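# Spray each banana crown, then rehang the spray gun

## Task

Use the spray gun to put treatment liquid on the cut crown of each banana cluster in the tray. No cluster may be moved from where it lies. When all are treated, hang the gun back on the fork at the top of its post.

## Robot and tools

Robot: two arms, left_arm and right_arm, each with six joints and a two-finger gripper. Two head cameras, cam_head_left and cam_head_right (672x504 each), sit on one bar on a stand behind the arms at about x -0.28, z 0.98 and look down at the table. Arm names do not match image sides.

Frame: every hand position, orientation and velocity is in the scene frame. Its origin is at table-top height, halfway between the two nominal bases. +x points out over the table, +z points up, and left_arm is on the +y side. Calibrated bases: left_arm at (+0.041, +0.287, +0.021) m, right_arm at (+0.038, -0.236, +0.039) m, each turned only slightly about z. The reported hand pose can be a few centimetres off, more at long reach.

Gripper: the fingers point along the hand's +z axis and close along its y axis. end_effector_position is the point between the pads, about 1 cm short of the fingertips.

Row layout, used by every tool that moves the arms: one flat list of 14 numbers covering both arms, even when only one arm moves. The first 7 are left_arm: waist, shoulder, elbow, wrist pitch, wrist yaw, wrist roll (absolute target angles in radians, same convention as Joint positions), then opening. The last 7 are the same for right_arm. Opening is absolute, from -1 (closed) to +1 (fully open). Writing 0 commands half open, so to leave a gripper unchanged, resend its current command.

Stated joint ranges (rad): waist -2.618 to 3.054, shoulder 0.000 to 3.142, elbow 0.000 to 3.142, wrist pitch -1.571 to 1.571, wrist yaw -1.571 to 1.571, wrist roll -2.094 to 2.094. A call is rejected if a target goes more than 0.059 past a range end and also lies beyond the joint's current angle. Real ends can differ by up to 0.059. "joint sent to its limit" means a joint was stopped at its real end.

Per-step limits: a joint target never leads its measured angle by more than 0.339 rad (waist, shoulder, elbow) or 2.2 rad (wrist joints). If the targets would move a gripper more than 200 mm from where it is, that arm's targets are scaled back. Large motions therefore take several actions.

Tools:
- execute_actions(actions, cameras): actions is a list of actions. Each action is a list of up to 15 rows, one row per 1/30 s step, so one action lasts 0.5 s. A short action keeps its last row until the 15 steps are used. An empty list only reports state, with images. cameras: list of names, ["all"], or []. Any unknown name invalidates the call.
- move(target, speed, blend, opening_speed, grip_force, blocking, cameras): joint-space path to absolute angles. target is one row or a list of up to 15 rows, visited in order within 10 s; longer paths stop short. All joints move together, so hands follow curves, and nothing avoids obstacles or the other arm. speed is rad/s for the joint with the farthest to go: 0.01 to 12.57, default 0.5, one value or one per target. blend (rad) rounds corners at intermediate targets; 0 stops at each. opening_speed: how fast the opening command ramps, per second on the -1..+1 scale, at least 0.2. grip_force: newtons per pad, 10 to 50, one value or one per arm. It persists, and lower values close slowly. blocking=false returns after about 0.5 s while the move continues, and a new move replaces it. The result adds a "move:" line: done, off_target (resting more than 0.035 rad from target), moving, held or fault, possibly with limits=held.
- wait(seconds): 0 to 10 s; arms keep their last command and a running move continues.
- stop(): brakes the running move, which needs room.
- zoom_image(camera, region): camera is cam_head_left or cam_head_right, and only from the latest images. region is [x0, y0, x1, y1] in image pixels from the top-left, at most 504 by 504.
- finished_scene(scene): scene is 1 or 2. It ends the scene and cannot be undone, so call it only once the crowns are sprayed and the gun hangs stably on its fork.

Results: Joint positions and Joint velocities give one block per arm in joint order, then the pad gap (m; 0.094 is fully open). Joint targets are the angles being driven now; resend them to hold still. Tool commands are the current opening commands. grip_measured uses the opening scale, reads slightly wide when empty, and under a squeeze reads a little below the part's width. Joint torques follow joint order, include gravity, and carry offsets and noise. "joint command not followed" means the clearance check altered some steps. MOTOR HOT appears at 75 °C. OVER-TEMPERATURE FAULT at 90 °C folds that arm away for the rest of the scene.

Cautions: the spray gun must never be dropped or released while moving. Do not nudge or shift any banana cluster; spray from a distance. Do not knock anything out of the work area or strike fixed items like the post or table hard. Keep the two arms and grippers from colliding or squeezing each other, since that can fail the scene. Avoid strain on camera cables. Long stretched holds or pushing at unreachable poses heat motors. Close slowly on delicate items. The scene keeps running while you think, so plan moves before sending them.

Each tool is called after "Emit:" as name(argument=value, ...), one argument or row to a line, values as JSON.

## Session

Emit:
execute_actions(
  actions=[],
)

Scene clock: 0.00 s.
left_arm: end_effector_position=(+0.4428, +0.2617, +0.1381) grip_measured=+1.000 end_effector_quat_wxyz=(+0.598, +0.041, +0.799, -0.049) | right_arm: end_effector_position=(+0.4275, -0.2102, +0.1530) grip_measured=+1.000 end_effector_quat_wxyz=(+0.614, +0.006, +0.788, +0.039)
Joint positions: left_arm=[0.025 1.506 0.381 0.839 0.112 0.003 0.094] | right_arm=[0.01 1.511 0.304 0.961 0.012 0.074 0.094]
Joint velocities: within noise
Joint torques (N m): no reading
Motor temperatures (°C): left_arm=[28 33 32 39 27 28 28] | right_arm=[29 30 38 36 29 27 32]
Heat: left arm: 39 °C; right arm: 38 °C.
Joint targets: left_arm=[0.025 1.500 0.387 0.837 0.112 0.003] | right_arm=[0.010 1.509 0.305 0.947 0.012 0.073]
Tool commands: left_gripper/opening=+1.0 right_gripper/opening=+1.0

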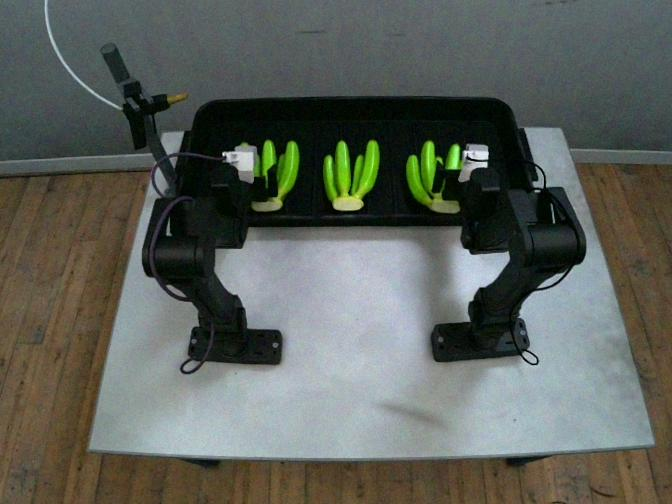

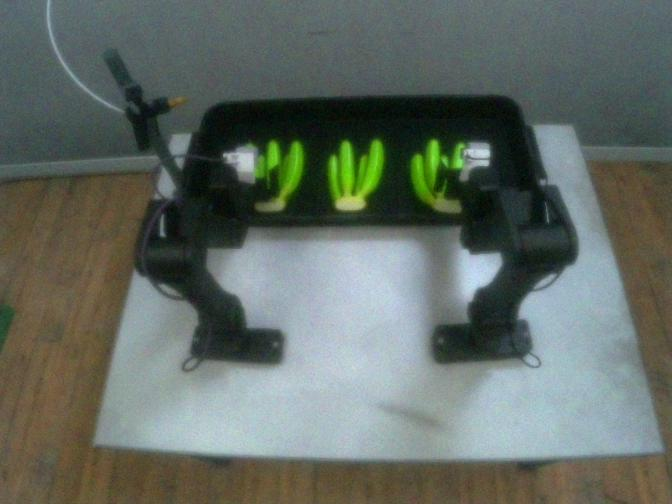

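Emit:
zoom_image(
  camera="cam_head_left",
  region=[80, 20, 230, 200],
)

Emit:
zoom_image(
  camera="cam_head_right",
  region=[80, 20, 230, 200],
)

Emit:
zoom_image(
  camera="cam_head_left",
  region=[180, 80, 550, 240],
)

Scaled by 2.800 from the camera's 672x504 image, which has a finer 960x720 frame.

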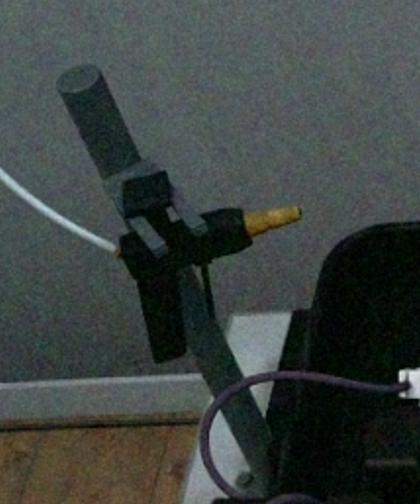

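Scaled by 2.800 from the camera's 672x504 image, which has a finer 960x720 frame.

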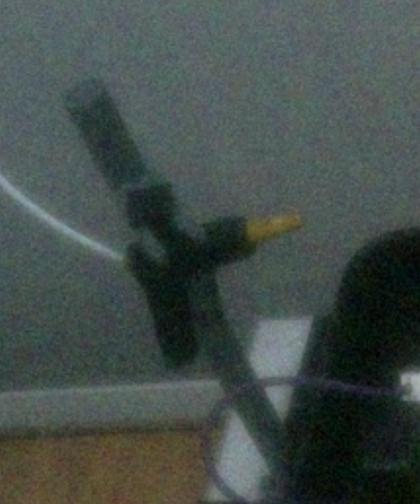

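Scaled by 1.362 from the camera's 672x504 image, which has a finer 960x720 frame.

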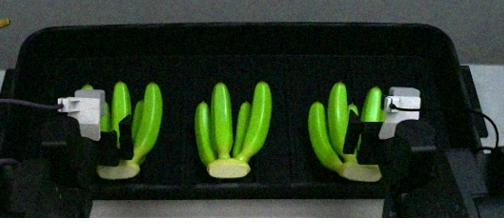

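Emit:
zoom_image(
  camera="cam_head_left",
  region=[95, 35, 195, 115],
)

Emit:
zoom_image(
  camera="cam_head_left",
  region=[110, 70, 195, 160],
)

Emit:
zoom_image(
  camera="cam_head_right",
  region=[95, 40, 195, 160],
)

Scaled by 5.040 from the camera's 672x504 image, which has a finer 960x720 frame.

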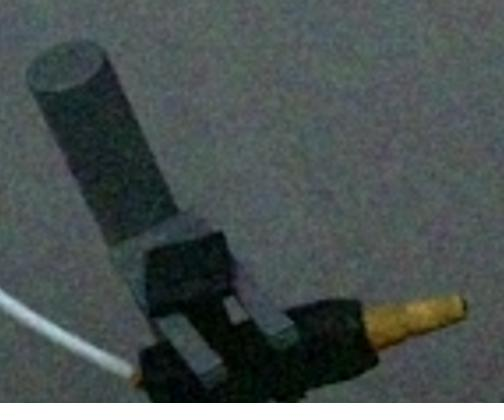

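Scaled by 5.600 from the camera's 672x504 image, which has a finer 960x720 frame.

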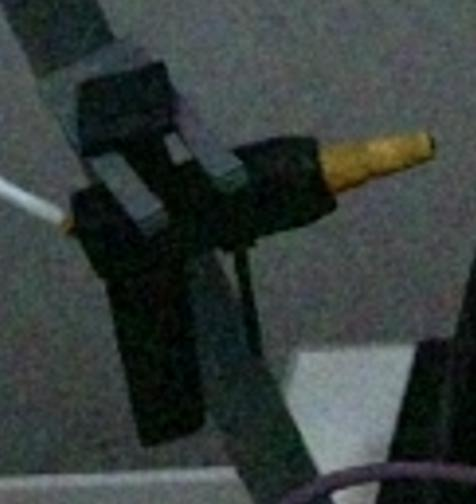

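Scaled by 4.200 from the camera's 672x504 image, which has a finer 960x720 frame.

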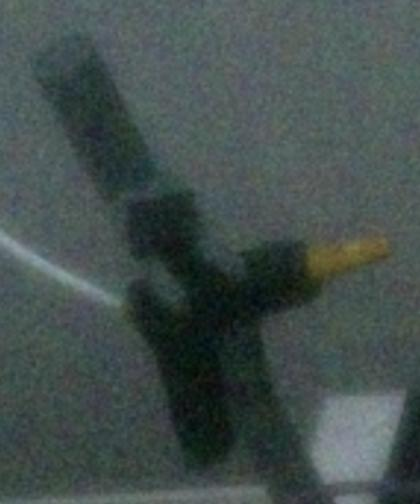

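Emit:
move(
  target=[
    [0.1,0.75,0.45,0.3,0,0.1,1,-0.1,0.65,0.45,0.2,0,0,1],
    [0.255,0.654,0.4515,0.2025,-0.425,0.25,1,-1.2,0.5,0.4,0.1,0,0,1],
  ],
  blend=[0.1,0],
  speed=0.8,
  cameras=["all"],
)

Emit:
zoom_image(
  camera="cam_head_left",
  region=[90, 40, 240, 220],
)

Emit:
zoom_image(
  camera="cam_head_right",
  region=[90, 40, 240, 220],
)

Scene clock: 73.00 s.
left_arm: end_effector_position=(+0.3193, +0.4207, +0.2921) grip_measured=+1.000 end_effector_quat_wxyz=(+0.626, -0.126, +0.710, +0.298) | right_arm: end_effector_position=(+0.1607, -0.4979, +0.3338) grip_measured=+1.000 end_effector_quat_wxyz=(+0.607, +0.377, +0.585, -0.384)
Joint positions: left_arm=[0.248 0.666 0.423 0.201 -0.412 0.251 0.094] | right_arm=[-1.192 0.512 0.425 0.118 0.003 0.007 0.094]
Joint torques (N m): left_arm=[0.68 -1.05 11.4 1.69 -0.18 0.02] | right_arm=[-0.54 -0.4 5.67 1.47 -0.08 -0.06]
Motor temperatures (°C): left_arm=[28 33 34 42 27 27 27] | right_arm=[28 31 40 44 29 26 31]
Heat: left arm: 42 °C; right arm: 44 °C.
Joint targets: left_arm=[0.255 0.654 0.452 0.202 -0.425 0.250] | right_arm=[-1.200 0.500 0.400 0.100 0.000 0.000]
move: done

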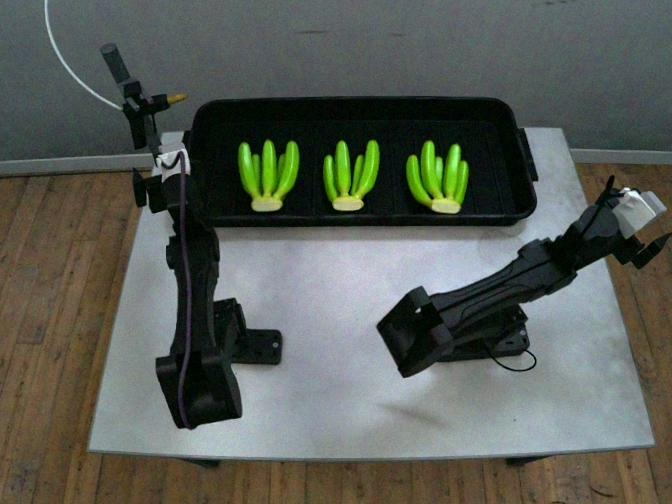

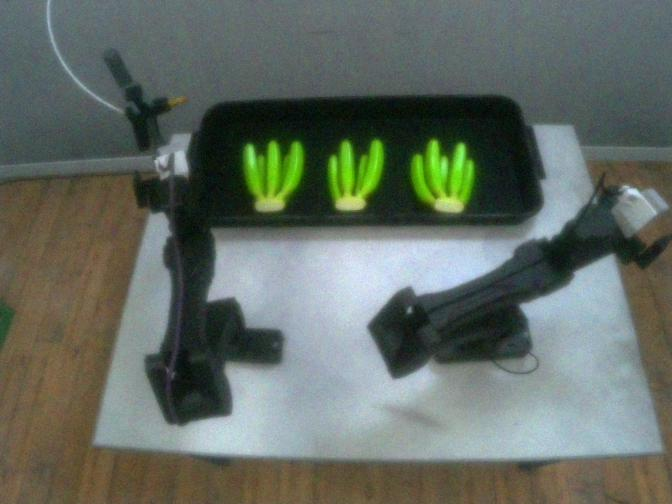

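Scaled by 2.800 from the camera's 672x504 image, which has a finer 960x720 frame.

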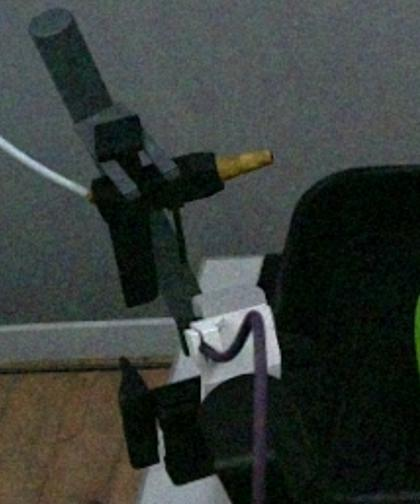

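Scaled by 2.800 from the camera's 672x504 image, which has a finer 960x720 frame.

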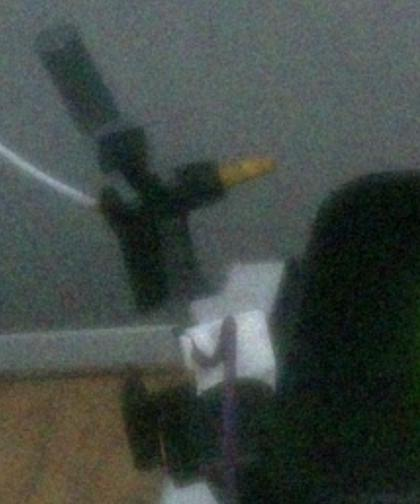

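Emit:
move(
  target=[0.378,1.106,0.56,0.546,-0.302,0.25,1,-1.2,0.5,0.4,0.1,0,0,1],
  cameras=["all"],
)

Emit:
zoom_image(
  camera="cam_head_left",
  region=[95, 70, 205, 190],
)

Emit:
zoom_image(
  camera="cam_head_right",
  region=[95, 70, 205, 190],
)

Scene clock: 118.43 s.
left_arm: end_effector_position=(+0.3817, +0.4651, +0.2794) grip_measured=+1.000 end_effector_quat_wxyz=(+0.617, -0.137, +0.712, +0.306) | right_arm: end_effector_position=(+0.1607, -0.4979, +0.3338) grip_measured=+1.000 end_effector_quat_wxyz=(+0.607, +0.377, +0.585, -0.384)
Joint positions: left_arm=[0.371 1.102 0.527 0.52 -0.318 0.252 0.094] | right_arm=[-1.192 0.512 0.425 0.118 0.003 0.007 0.094]
Joint torques (N m): left_arm=[0.64 -2.61 11.51 1.96 0.14 0.02] | right_arm=[-0.49 -0.34 5.7 1.48 -0.01 -0.06]
Heat: left arm: 44 °C; right arm: 41 °C.
Joint targets: left_arm=[0.378 1.106 0.560 0.546 -0.302 0.250] | right_arm=[-1.200 0.500 0.400 0.100 0.000 0.000]
move: done

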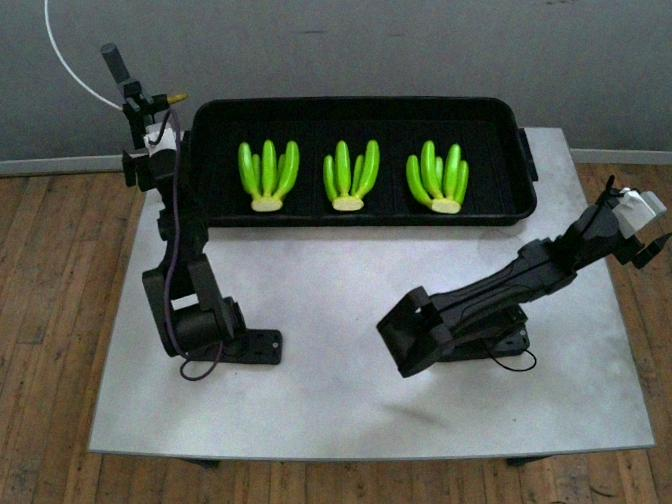

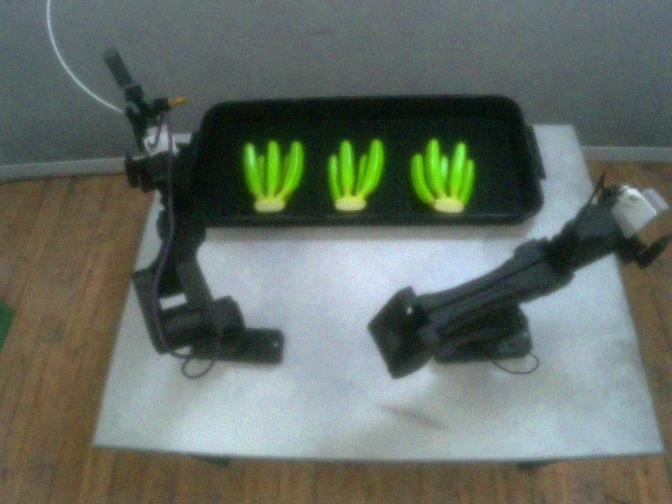

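Scaled by 4.200 from the camera's 672x504 image, which has a finer 960x720 frame.

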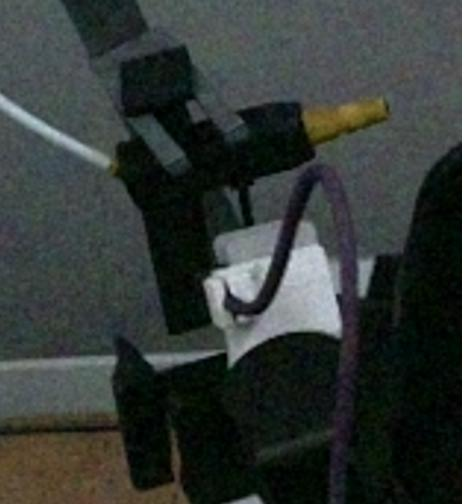

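Scaled by 4.200 from the camera's 672x504 image, which has a finer 960x720 frame.

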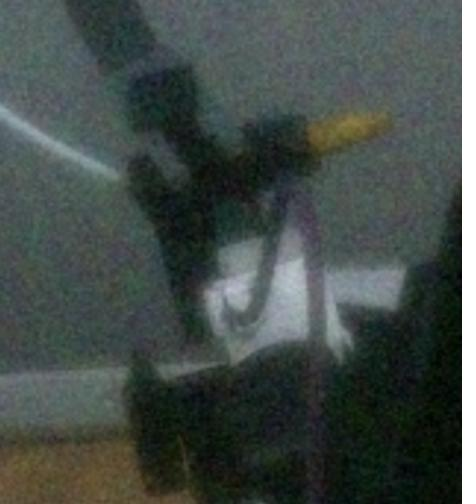

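Emit:
move(
  target=[
    [0.327,1.118,0.591,0.527,-0.333,0.22,1,-1.2,0.5,0.4,0.1,0,0,1],
    [0.391,1.342,0.732,0.61,-0.269,0.22,1,-1.2,0.5,0.4,0.1,0,0,1],
  ],
  speed=[0.4,0.15],
  cameras=["all"],
)

Emit:
zoom_image(
  camera="cam_head_left",
  region=[95, 70, 205, 190],
)

Emit:
zoom_image(
  camera="cam_head_right",
  region=[95, 70, 205, 190],
)

Scene clock: 187.13 s.
left_arm: end_effector_position=(+0.4317, +0.4821, +0.2898) grip_measured=+1.000 end_effector_quat_wxyz=(+0.627, -0.139, +0.708, +0.293) | right_arm: end_effector_position=(+0.1607, -0.4979, +0.3338) grip_measured=+1.000 end_effector_quat_wxyz=(+0.607, +0.377, +0.585, -0.384)
Joint positions: left_arm=[0.384 1.331 0.701 0.586 -0.286 0.23 0.094] | right_arm=[-1.192 0.512 0.425 0.118 0.003 0.007 0.094]
Joint velocities: left_arm=[-0.056 0.002 -0.002 0.037 -0.037 -0.022 0] | right_arm=[within noise]
Joint torques (N m): left_arm=[0.75 -3.93 11.12 1.93 0.2 -0.06] | right_arm=[-0.73 -0.5 5.83 1.44 -0.04 -0.07]
Heat: left arm: 46 °C; right arm: 41 °C.
Joint targets: left_arm=[0.391 1.342 0.732 0.610 -0.269 0.220] | right_arm=[-1.200 0.500 0.400 0.100 0.000 0.000]
move: done

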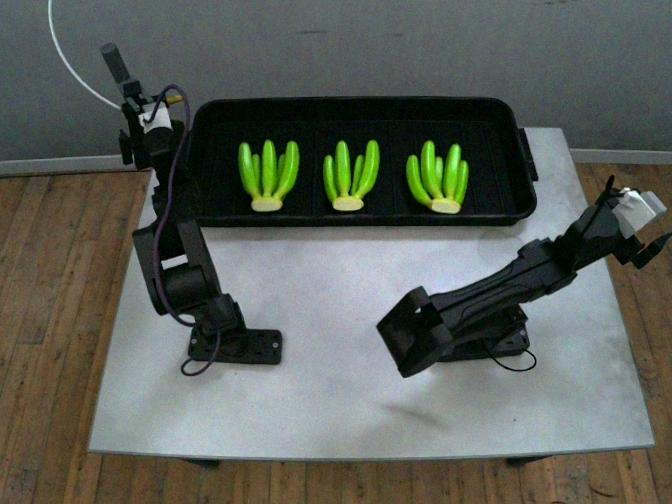

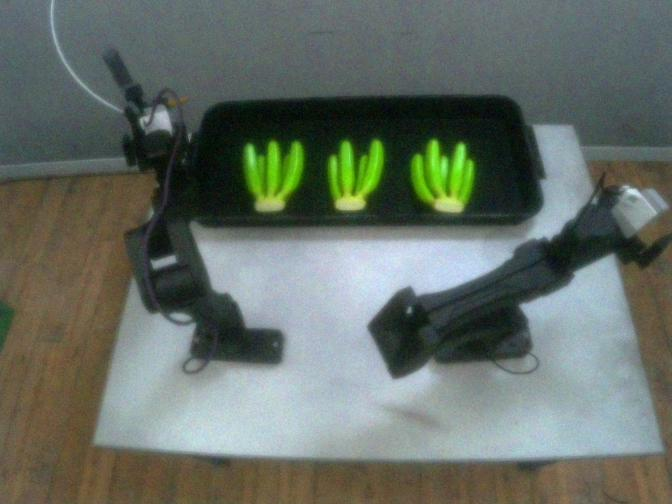

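Scaled by 4.200 from the camera's 672x504 image, which has a finer 960x720 frame.

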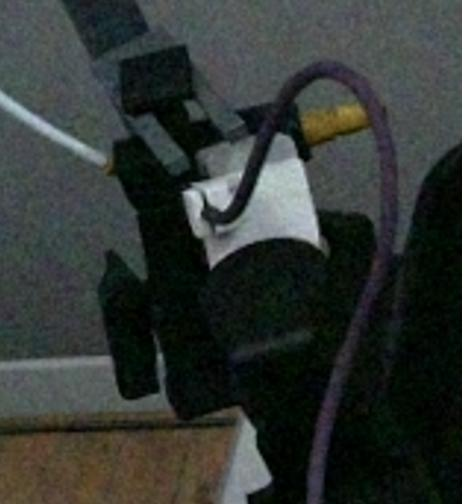

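Scaled by 4.200 from the camera's 672x504 image, which has a finer 960x720 frame.

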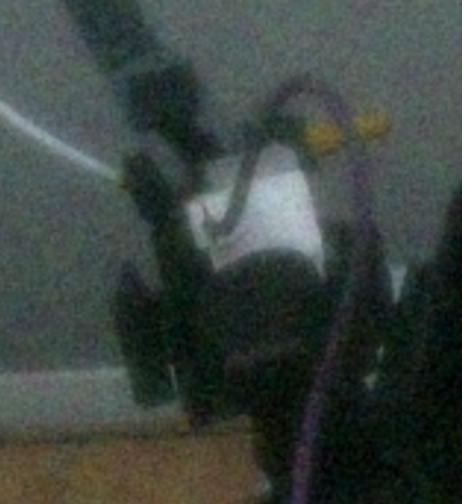

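Emit:
move(
  target=[0.391,1.342,0.732,0.610,-0.269,0.22,-0.3,-1.2,0.5,0.4,0.1,0,0,1],
  opening_speed=0.5,
  grip_force=20,
  cameras=["all"],
)

Emit:
zoom_image(
  camera="cam_head_left",
  region=[95, 70, 205, 190],
)

Scene clock: 205.07 s.
left_arm: end_effector_position=(+0.4310, +0.4837, +0.2917) grip_measured=+0.142 end_effector_quat_wxyz=(+0.630, -0.142, +0.705, +0.293) | right_arm: end_effector_position=(+0.1607, -0.4979, +0.3338) grip_measured=+1.000 end_effector_quat_wxyz=(+0.607, +0.377, +0.585, -0.384)
Joint positions: left_arm=[0.388 1.331 0.701 0.594 -0.286 0.226 0.054] | right_arm=[-1.192 0.512 0.425 0.118 0.003 0.007 0.094]
Joint torques (N m): left_arm=[0.29 -3.95 11.11 1.88 0.19 -0.01] | right_arm=[-0.76 -0.27 5.65 1.48 -0.08 -0.06]
Heat: left arm: 46 °C; right arm: 41 °C.
Joint targets: left_arm=[0.391 1.342 0.732 0.610 -0.269 0.220] | right_arm=[-1.200 0.500 0.400 0.100 0.000 0.000]
grip_force (N): 20, 20
move: done

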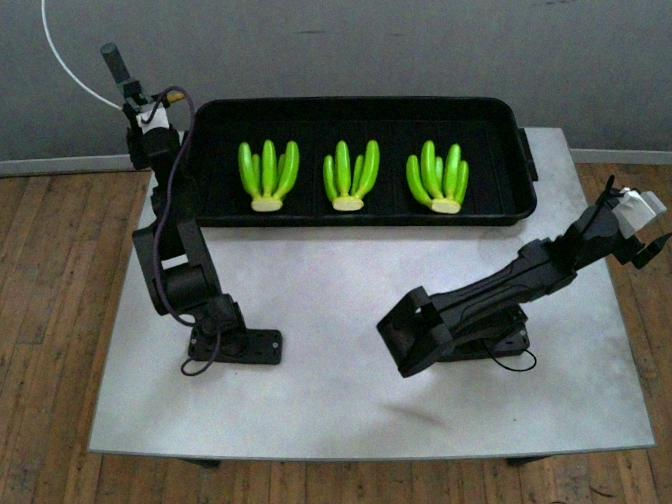

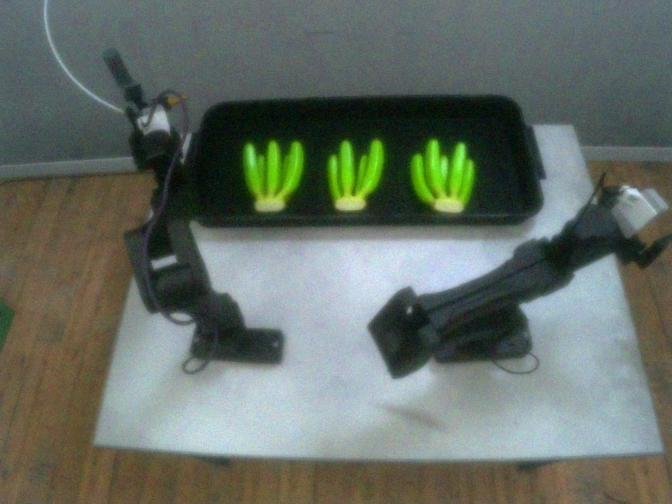

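Scaled by 4.200 from the camera's 672x504 image, which has a finer 960x720 frame.

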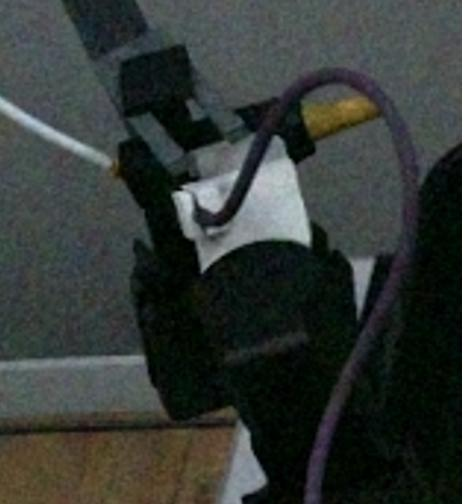

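Emit:
move(
  target=[
    [0.391,1.3265,0.763,0.564,-0.269,0.22,-0.3,-1.2,0.5,0.4,0.1,0,0,1],
    [0.320,1.063,0.604,0.459,-0.340,0.22,-0.3,-1.2,0.5,0.4,0.1,0,0,1],
  ],
  speed=[0.1,0.15],
  cameras=["all"],
)

Emit:
zoom_image(
  camera="cam_head_left",
  region=[85, 50, 215, 200],
)

Scene clock: 223.63 s.
left_arm: end_effector_position=(+0.3918, +0.4542, +0.3114) grip_measured=+0.061 end_effector_quat_wxyz=(+0.635, -0.134, +0.702, +0.293) | right_arm: end_effector_position=(+0.1607, -0.4979, +0.3338) grip_measured=+1.000 end_effector_quat_wxyz=(+0.607, +0.377, +0.585, -0.384)
Joint positions: left_arm=[0.332 1.088 0.621 0.443 -0.328 0.236 0.05] | right_arm=[-1.192 0.512 0.425 0.118 0.003 0.007 0.094]
Joint torques (N m): left_arm=[-1.16 -5.07 6.86 1.84 -0.16 -0.17] | right_arm=[-0.68 -0.47 5.78 1.45 -0.08 -0.07]
Heat: left arm: 44 °C; right arm: 41 °C.
Joint targets: left_arm=[0.320 1.063 0.604 0.459 -0.340 0.220] | right_arm=[-1.200 0.500 0.400 0.100 0.000 0.000]
grip_force (N): 20, 20
move: done

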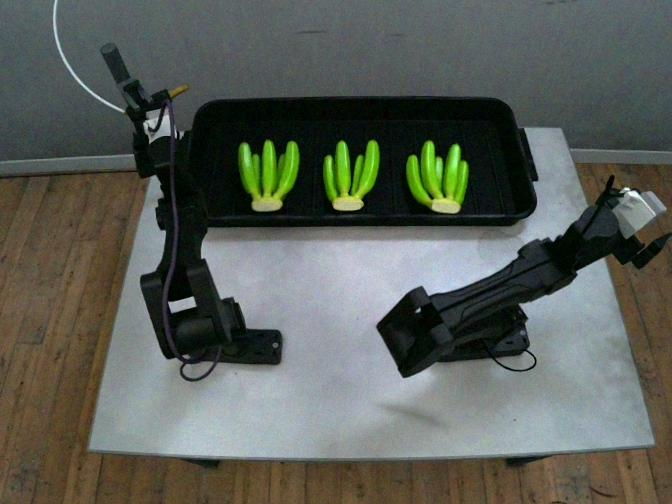

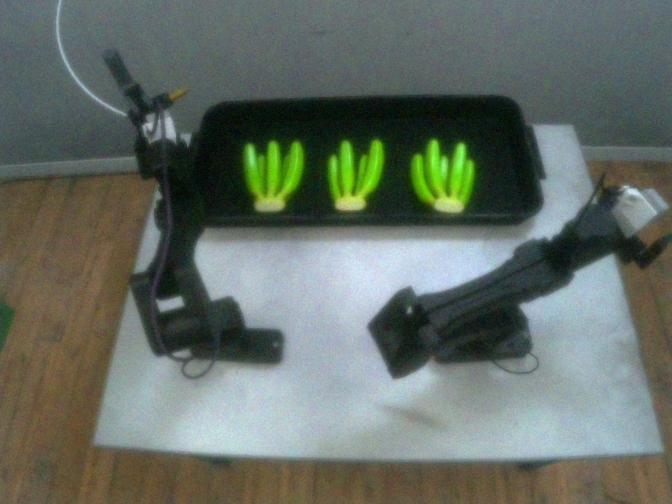

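Scaled by 3.360 from the camera's 672x504 image, which has a finer 960x720 frame.

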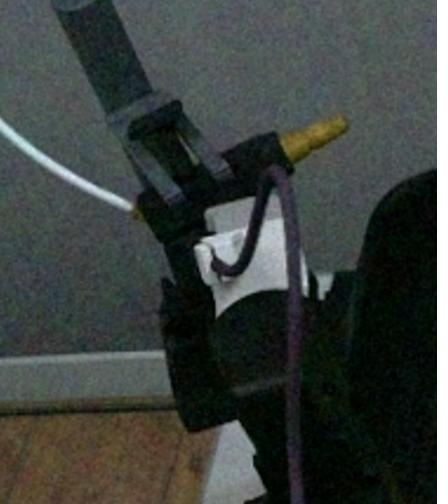

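Emit:
zoom_image(
  camera="cam_head_left",
  region=[105, 65, 195, 135],
)

Emit:
zoom_image(
  camera="cam_head_right",
  region=[105, 65, 195, 135],
)

Scaled by 5.600 from the camera's 672x504 image, which has a finer 960x720 frame.

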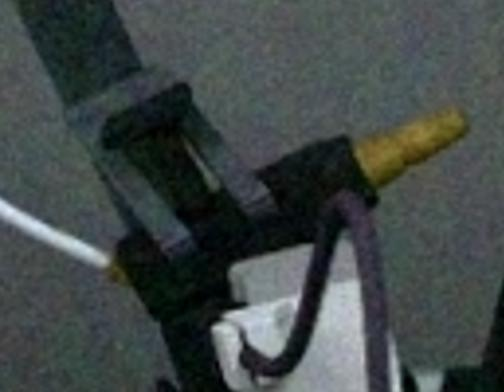

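Scaled by 5.600 from the camera's 672x504 image, which has a finer 960x720 frame.

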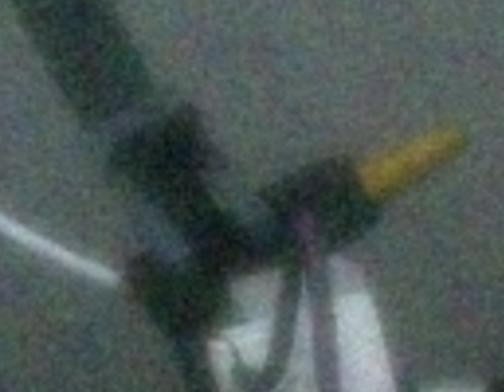

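Emit:
move(
  target=[
    [0.391,1.342,0.732,0.610,-0.269,0.22,-0.3,-1.2,0.5,0.4,0.1,0,0,1],
  ],
  speed=[0.15],
  cameras=["all"],
)

Emit:
zoom_image(
  camera="cam_head_left",
  region=[105, 65, 195, 155],
)

Scene clock: 256.07 s.
left_arm: end_effector_position=(+0.4286, +0.4863, +0.2921) grip_measured=+0.057 end_effector_quat_wxyz=(+0.628, -0.151, +0.704, +0.297) | right_arm: end_effector_position=(+0.1607, -0.4979, +0.3338) grip_measured=+1.000 end_effector_quat_wxyz=(+0.607, +0.377, +0.585, -0.384)
Joint positions: left_arm=[0.388 1.328 0.701 0.59 -0.304 0.22 0.05] | right_arm=[-1.192 0.512 0.425 0.118 0.003 0.007 0.094]
Joint torques (N m): left_arm=[0.36 -3.73 11.06 1.87 0.41 0.03] | right_arm=[-0.69 -0.47 5.9 1.48 -0.03 -0.04]
Heat: left arm: 45 °C; right arm: 42 °C.
Joint targets: left_arm=[0.391 1.342 0.732 0.610 -0.269 0.220] | right_arm=[-1.200 0.500 0.400 0.100 0.000 0.000]
grip_force (N): 20, 20
move: done

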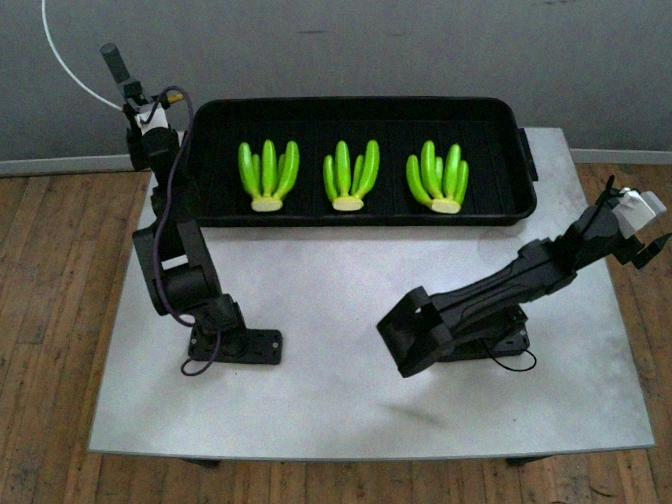

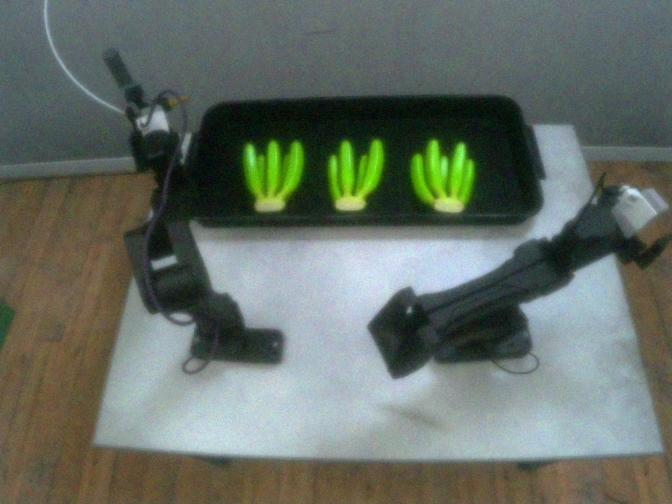

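Scaled by 5.600 from the camera's 672x504 image, which has a finer 960x720 frame.

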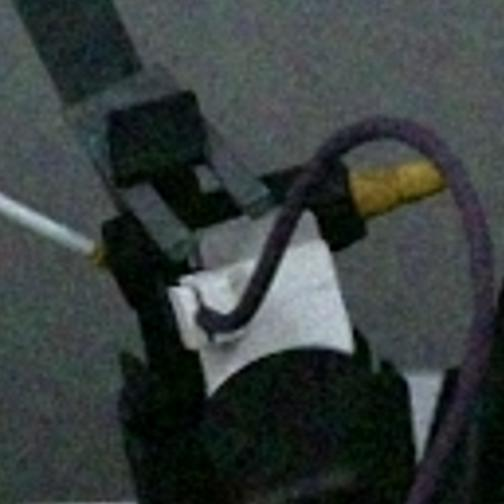

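Emit:
move(
  target=[
    [0.391,1.342,0.732,0.610,-0.269,0.22,0.5,-1.2,0.5,0.4,0.1,0,0,1],
    [0.401,1.391,0.770,0.621,-0.259,0.22,0.5,-1.2,0.5,0.4,0.1,0,0,1],
    [0.401,1.391,0.770,0.621,-0.259,0.22,-0.5,-1.2,0.5,0.4,0.1,0,0,1],
  ],
  speed=0.15,
  opening_speed=0.6,
  grip_force=38,
)

Emit:
move(
  target=[0.401,1.380,0.791,0.589,-0.259,0.22,-0.5,-1.2,0.5,0.4,0.1,0,0,1],
  speed=0.1,
  cameras=["all"],
)

Emit:
zoom_image(
  camera="cam_head_left",
  region=[105, 65, 195, 155],
)

Scene clock: 279.77 s.
left_arm: end_effector_position=(+0.4402, +0.4889, +0.2959) grip_measured=-0.151 end_effector_quat_wxyz=(+0.640, -0.152, +0.698, +0.283) | right_arm: end_effector_position=(+0.1607, -0.4979, +0.3338) grip_measured=+1.000 end_effector_quat_wxyz=(+0.607, +0.377, +0.585, -0.384)
Joint positions: left_arm=[0.396 1.373 0.736 0.615 -0.274 0.198 0.04] | right_arm=[-1.192 0.512 0.425 0.118 0.003 0.007 0.094]
Joint torques (N m): left_arm=[0.51 -3.75 11.4 1.78 0.19 0.24] | right_arm=[-0.59 -0.57 5.78 1.47 -0.03 -0.09]
Heat: left arm: 44 °C; right arm: 42 °C.
Joint targets: left_arm=[0.401 1.391 0.770 0.621 -0.259 0.220] | right_arm=[-1.200 0.500 0.400 0.100 0.000 0.000]
grip_force (N): 38, 38
move: done

Scene clock: 280.47 s.
left_arm: end_effector_position=(+0.4405, +0.4890, +0.2960) grip_measured=-0.152 end_effector_quat_wxyz=(+0.639, -0.152, +0.699, +0.283) | right_arm: end_effector_position=(+0.1607, -0.4979, +0.3338) grip_measured=+1.000 end_effector_quat_wxyz=(+0.607, +0.377, +0.585, -0.384)
Joint positions: left_arm=[0.396 1.373 0.74 0.609 -0.274 0.196 0.04] | right_arm=[-1.192 0.512 0.425 0.118 0.003 0.007 0.094]
Joint torques (N m): left_arm=[0.5 -4.64 13.24 1.51 0.21 0.28] | right_arm=[-0.65 -0.38 5.79 1.44 -0.03 -0.07]
Heat: left arm: 44 °C; right arm: 42 °C.
Joint targets: left_arm=[0.401 1.380 0.791 0.589 -0.259 0.220] | right_arm=[-1.200 0.500 0.400 0.100 0.000 0.000]
grip_force (N): 38, 38
move: off_target (left_arm); left_arm: the elbow is farthest, 0.051 rad from its target

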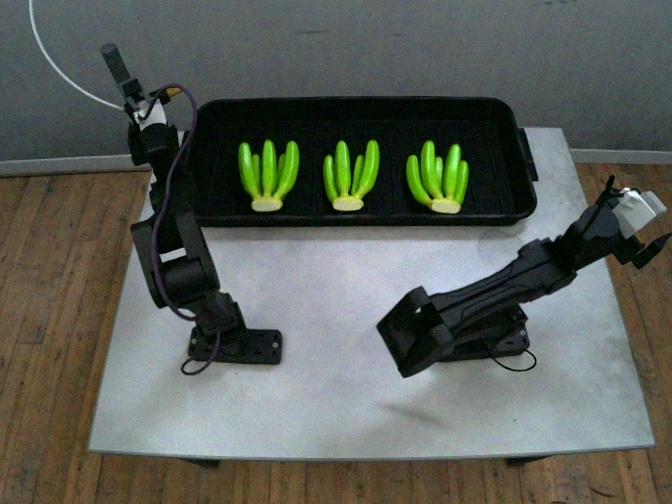

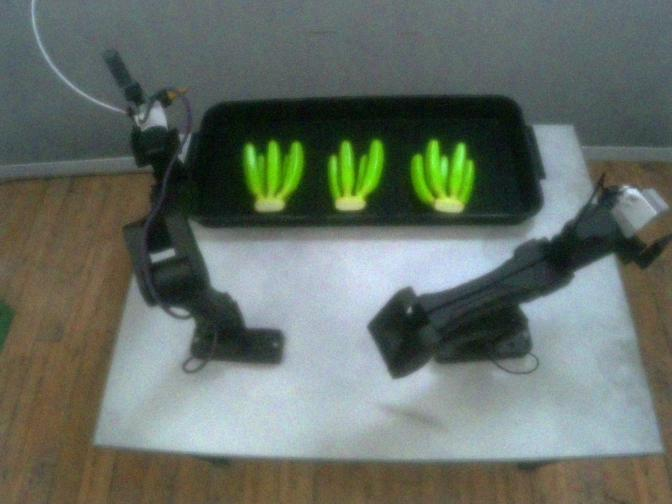

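Scaled by 5.600 from the camera's 672x504 image, which has a finer 960x720 frame.

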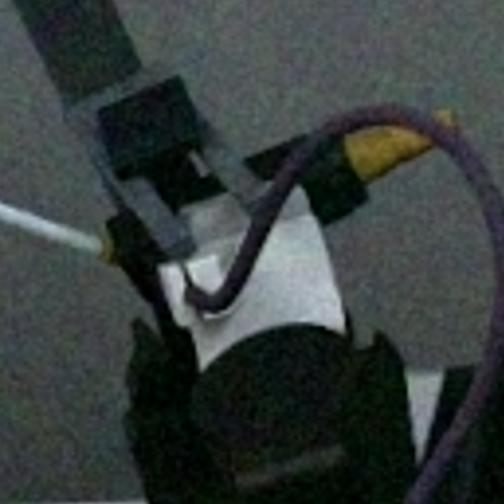

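Emit:
move(
  target=[0.363,1.218,0.665,0.553,-0.297,0.22,-0.5,-1.2,0.5,0.4,0.1,0,0,1],
  speed=0.1,
  cameras=["all"],
)

Emit:
zoom_image(
  camera="cam_head_left",
  region=[105, 65, 195, 155],
)

Scene clock: 295.00 s.
left_arm: end_effector_position=(+0.4175, +0.4744, +0.2959) grip_measured=-0.153 end_effector_quat_wxyz=(+0.626, -0.142, +0.710, +0.289) | right_arm: end_effector_position=(+0.1607, -0.4979, +0.3338) grip_measured=+1.000 end_effector_quat_wxyz=(+0.607, +0.377, +0.585, -0.384)
Joint positions: left_arm=[0.374 1.248 0.676 0.521 -0.295 0.22 0.04] | right_arm=[-1.192 0.512 0.425 0.118 0.003 0.007 0.094]
Joint torques (N m): left_arm=[-1.13 -6.71 7.19 2 -0.06 0.05] | right_arm=[-0.64 -0.44 5.76 1.5 -0.06 -0.03]
Heat: left arm: 44 °C; right arm: 42 °C.
Joint targets: left_arm=[0.363 1.218 0.665 0.553 -0.297 0.220] | right_arm=[-1.200 0.500 0.400 0.100 0.000 0.000]
grip_force (N): 38, 38
move: done

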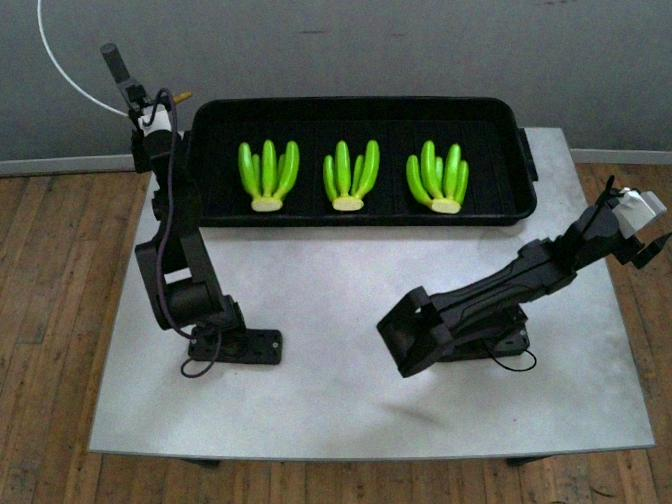

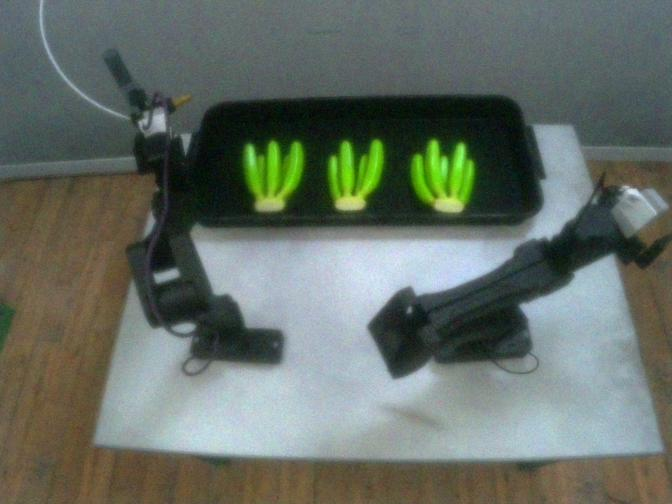

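Scaled by 5.600 from the camera's 672x504 image, which has a finer 960x720 frame.

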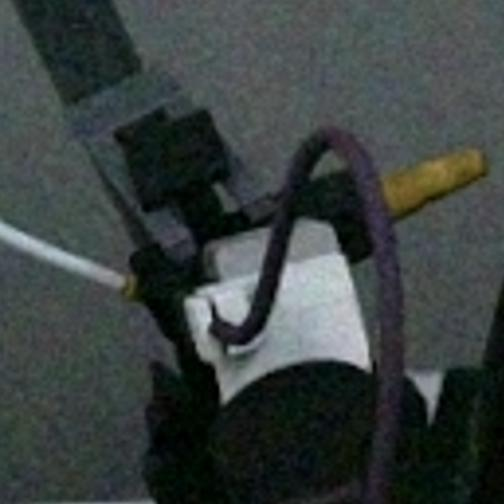

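Emit:
move(
  target=[
    [0.308,1.034,0.566,0.468,-0.352,0.22,-0.5,-1.2,0.5,0.4,0.1,0,0,1],
    [0.203,0.769,0.499,0.27,-0.457,0.22,-0.5,-1.2,0.5,0.4,0.1,0,0,1],
  ],
  speed=0.15,
  blend=[0.05,0],
  cameras=["all"],
)

Emit:
zoom_image(
  camera="cam_head_left",
  region=[95, 35, 215, 185],
)

Scene clock: 305.60 s.
left_arm: end_effector_position=(+0.3420, +0.4184, +0.3031) grip_measured=-0.157 end_effector_quat_wxyz=(+0.624, -0.130, +0.714, +0.290) | right_arm: end_effector_position=(+0.1607, -0.4979, +0.3338) grip_measured=+1.000 end_effector_quat_wxyz=(+0.607, +0.377, +0.585, -0.384)
Joint positions: left_arm=[0.21 0.79 0.507 0.225 -0.443 0.229 0.04] | right_arm=[-1.192 0.512 0.425 0.118 0.003 0.007 0.094]
Joint torques (N m): left_arm=[-0.73 -2.7 7.72 2.13 -0.21 -0.07] | right_arm=[-0.68 -0.62 5.61 1.47 -0.03 -0.07]
Heat: left arm: 45 °C; right arm: 42 °C.
Joint targets: left_arm=[0.203 0.769 0.499 0.270 -0.457 0.220] | right_arm=[-1.200 0.500 0.400 0.100 0.000 0.000]
grip_force (N): 38, 38
move: off_target (left_arm); left_arm: the wrist pitch is farthest, 0.045 rad from its target

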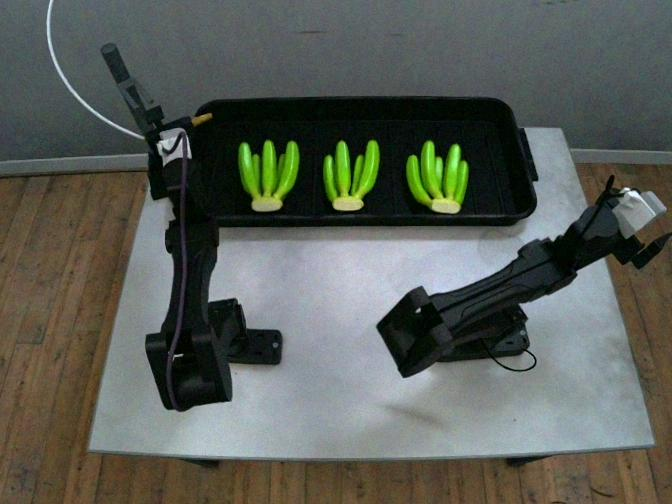

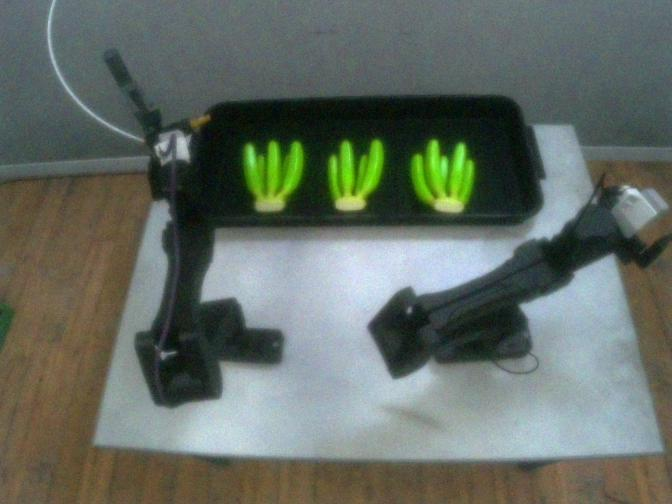

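Scaled by 3.360 from the camera's 672x504 image, which has a finer 960x720 frame.

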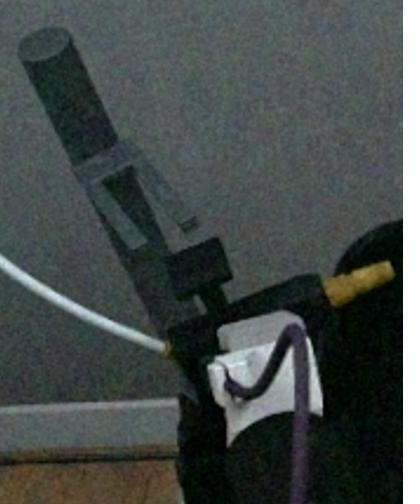

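Emit:
move(
  target=[
    [0.203,0.769,0.499,0.27,-0.457,0.8,-0.5,-1.2,0.5,0.4,0.1,0,0,1],
    [0.069,0.984,0.493,0.491,0.029,1.667,-0.5,-1.2,0.5,0.4,0.1,0,0,1],
  ],
  speed=0.5,
  blend=[0.1,0],
  cameras=["all"],
)

Emit:
zoom_image(
  camera="cam_head_left",
  region=[150, 60, 350, 230],
)

Emit:
zoom_image(
  camera="cam_head_right",
  region=[150, 60, 350, 230],
)

Scene clock: 351.70 s.
left_arm: end_effector_position=(+0.4100, +0.3011, +0.2864) grip_measured=-0.156 end_effector_quat_wxyz=(+0.449, +0.533, +0.490, +0.523) | right_arm: end_effector_position=(+0.1607, -0.4979, +0.3338) grip_measured=+1.000 end_effector_quat_wxyz=(+0.607, +0.377, +0.585, -0.384)
Joint positions: left_arm=[0.076 0.986 0.501 0.434 0.003 1.689 0.04] | right_arm=[-1.192 0.512 0.425 0.118 0.003 0.007 0.094]
Joint torques (N m): left_arm=[-0.77 -2.24 7.61 2.29 0.33 -0.19] | right_arm=[-0.83 -0.34 5.72 1.48 -0.04 -0.06]
Motor temperatures (°C): left_arm=[27 31 33 49 26 26 28] | right_arm=[28 27 40 42 29 24 29]
Heat: left arm: 49 °C; right arm: 42 °C.
Joint targets: left_arm=[0.069 0.984 0.493 0.491 0.029 1.667] | right_arm=[-1.200 0.500 0.400 0.100 0.000 0.000]
grip_force (N): 38, 38
move: off_target (left_arm); left_arm: the wrist pitch is farthest, 0.057 rad from its target

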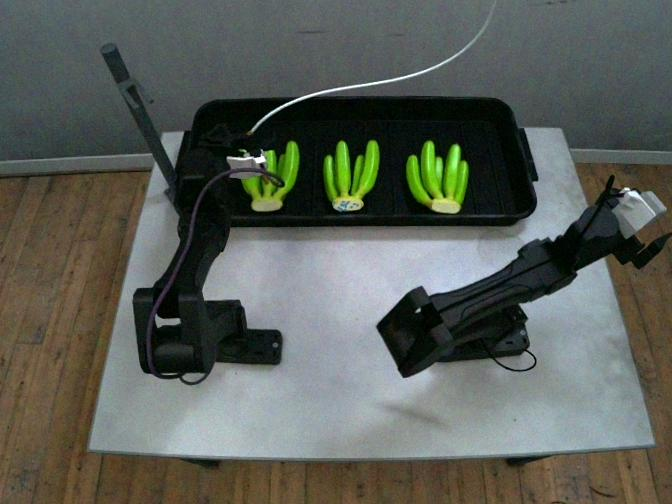

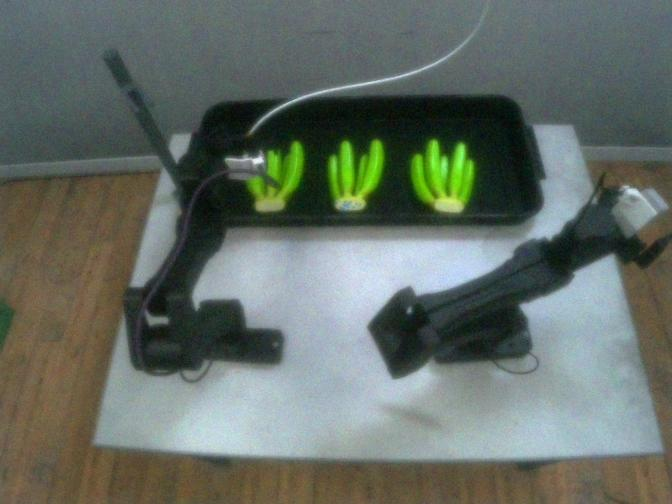

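Scaled by 2.520 from the camera's 672x504 image, which has a finer 960x720 frame.

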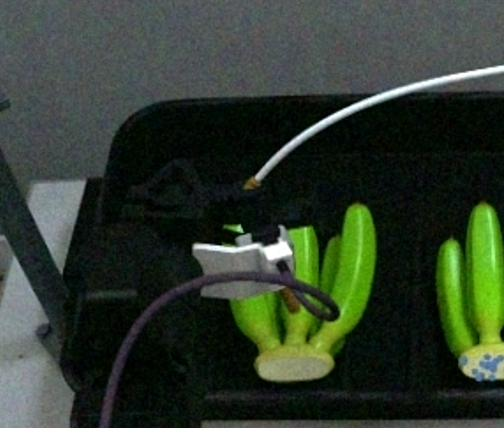

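Scaled by 2.520 from the camera's 672x504 image, which has a finer 960x720 frame.

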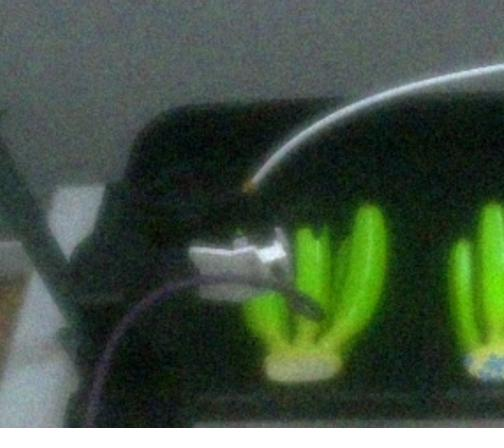

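Emit:
wait(
  seconds=0.2,
  cameras=["cam_head_left"],
)

Emit:
zoom_image(
  camera="cam_head_left",
  region=[210, 120, 310, 230],
)

Scene clock: 368.73 s.
left_arm: end_effector_position=(+0.4100, +0.3011, +0.2865) grip_measured=-0.156 end_effector_quat_wxyz=(+0.449, +0.533, +0.490, +0.523) | right_arm: end_effector_position=(+0.1607, -0.4979, +0.3338) grip_measured=+1.000 end_effector_quat_wxyz=(+0.607, +0.377, +0.585, -0.384)
Joint positions: left_arm=[0.076 0.986 0.501 0.435 0.003 1.69 0.04] | right_arm=[-1.192 0.512 0.425 0.118 0.003 0.007 0.094]
Joint torques (N m): left_arm=[-0.7 -2.28 7.72 2.27 0.33 -0.2] | right_arm=[-0.65 -0.32 5.85 1.46 -0.03 -0.07]
Heat: left arm: 48 °C; right arm: 42 °C.
Joint targets: left_arm=[0.069 0.984 0.493 0.491 0.029 1.667] | right_arm=[-1.200 0.500 0.400 0.100 0.000 0.000]
Tool commands: left_gripper/opening=-0.5 right_gripper/opening=+1.0
grip_force (N): 38, 38
wait: 0.20 s; at rest from the start
Images, in order (width x height): cam_head_left 672x504.

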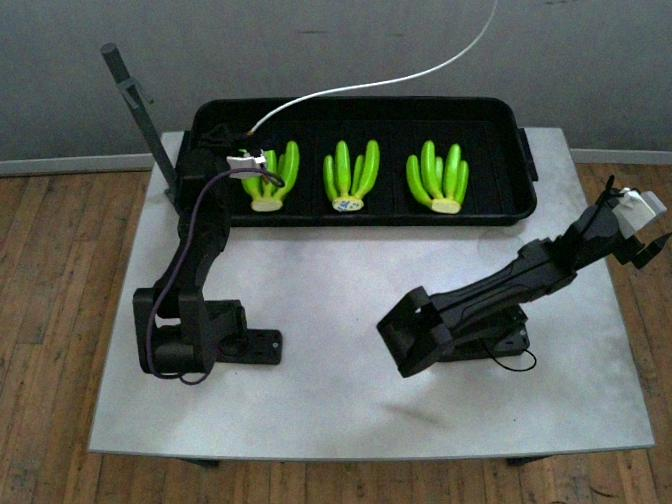

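Scaled by 4.582 from the camera's 672x504 image, which has a finer 960x720 frame.

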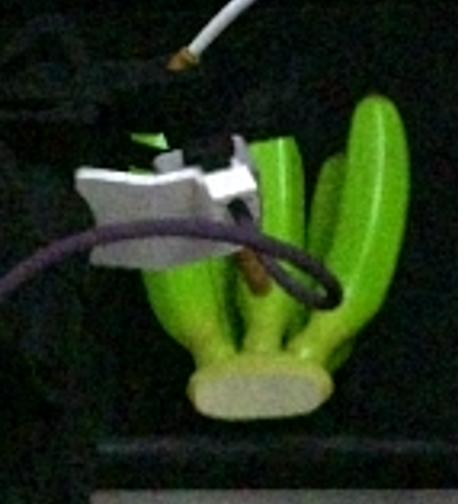

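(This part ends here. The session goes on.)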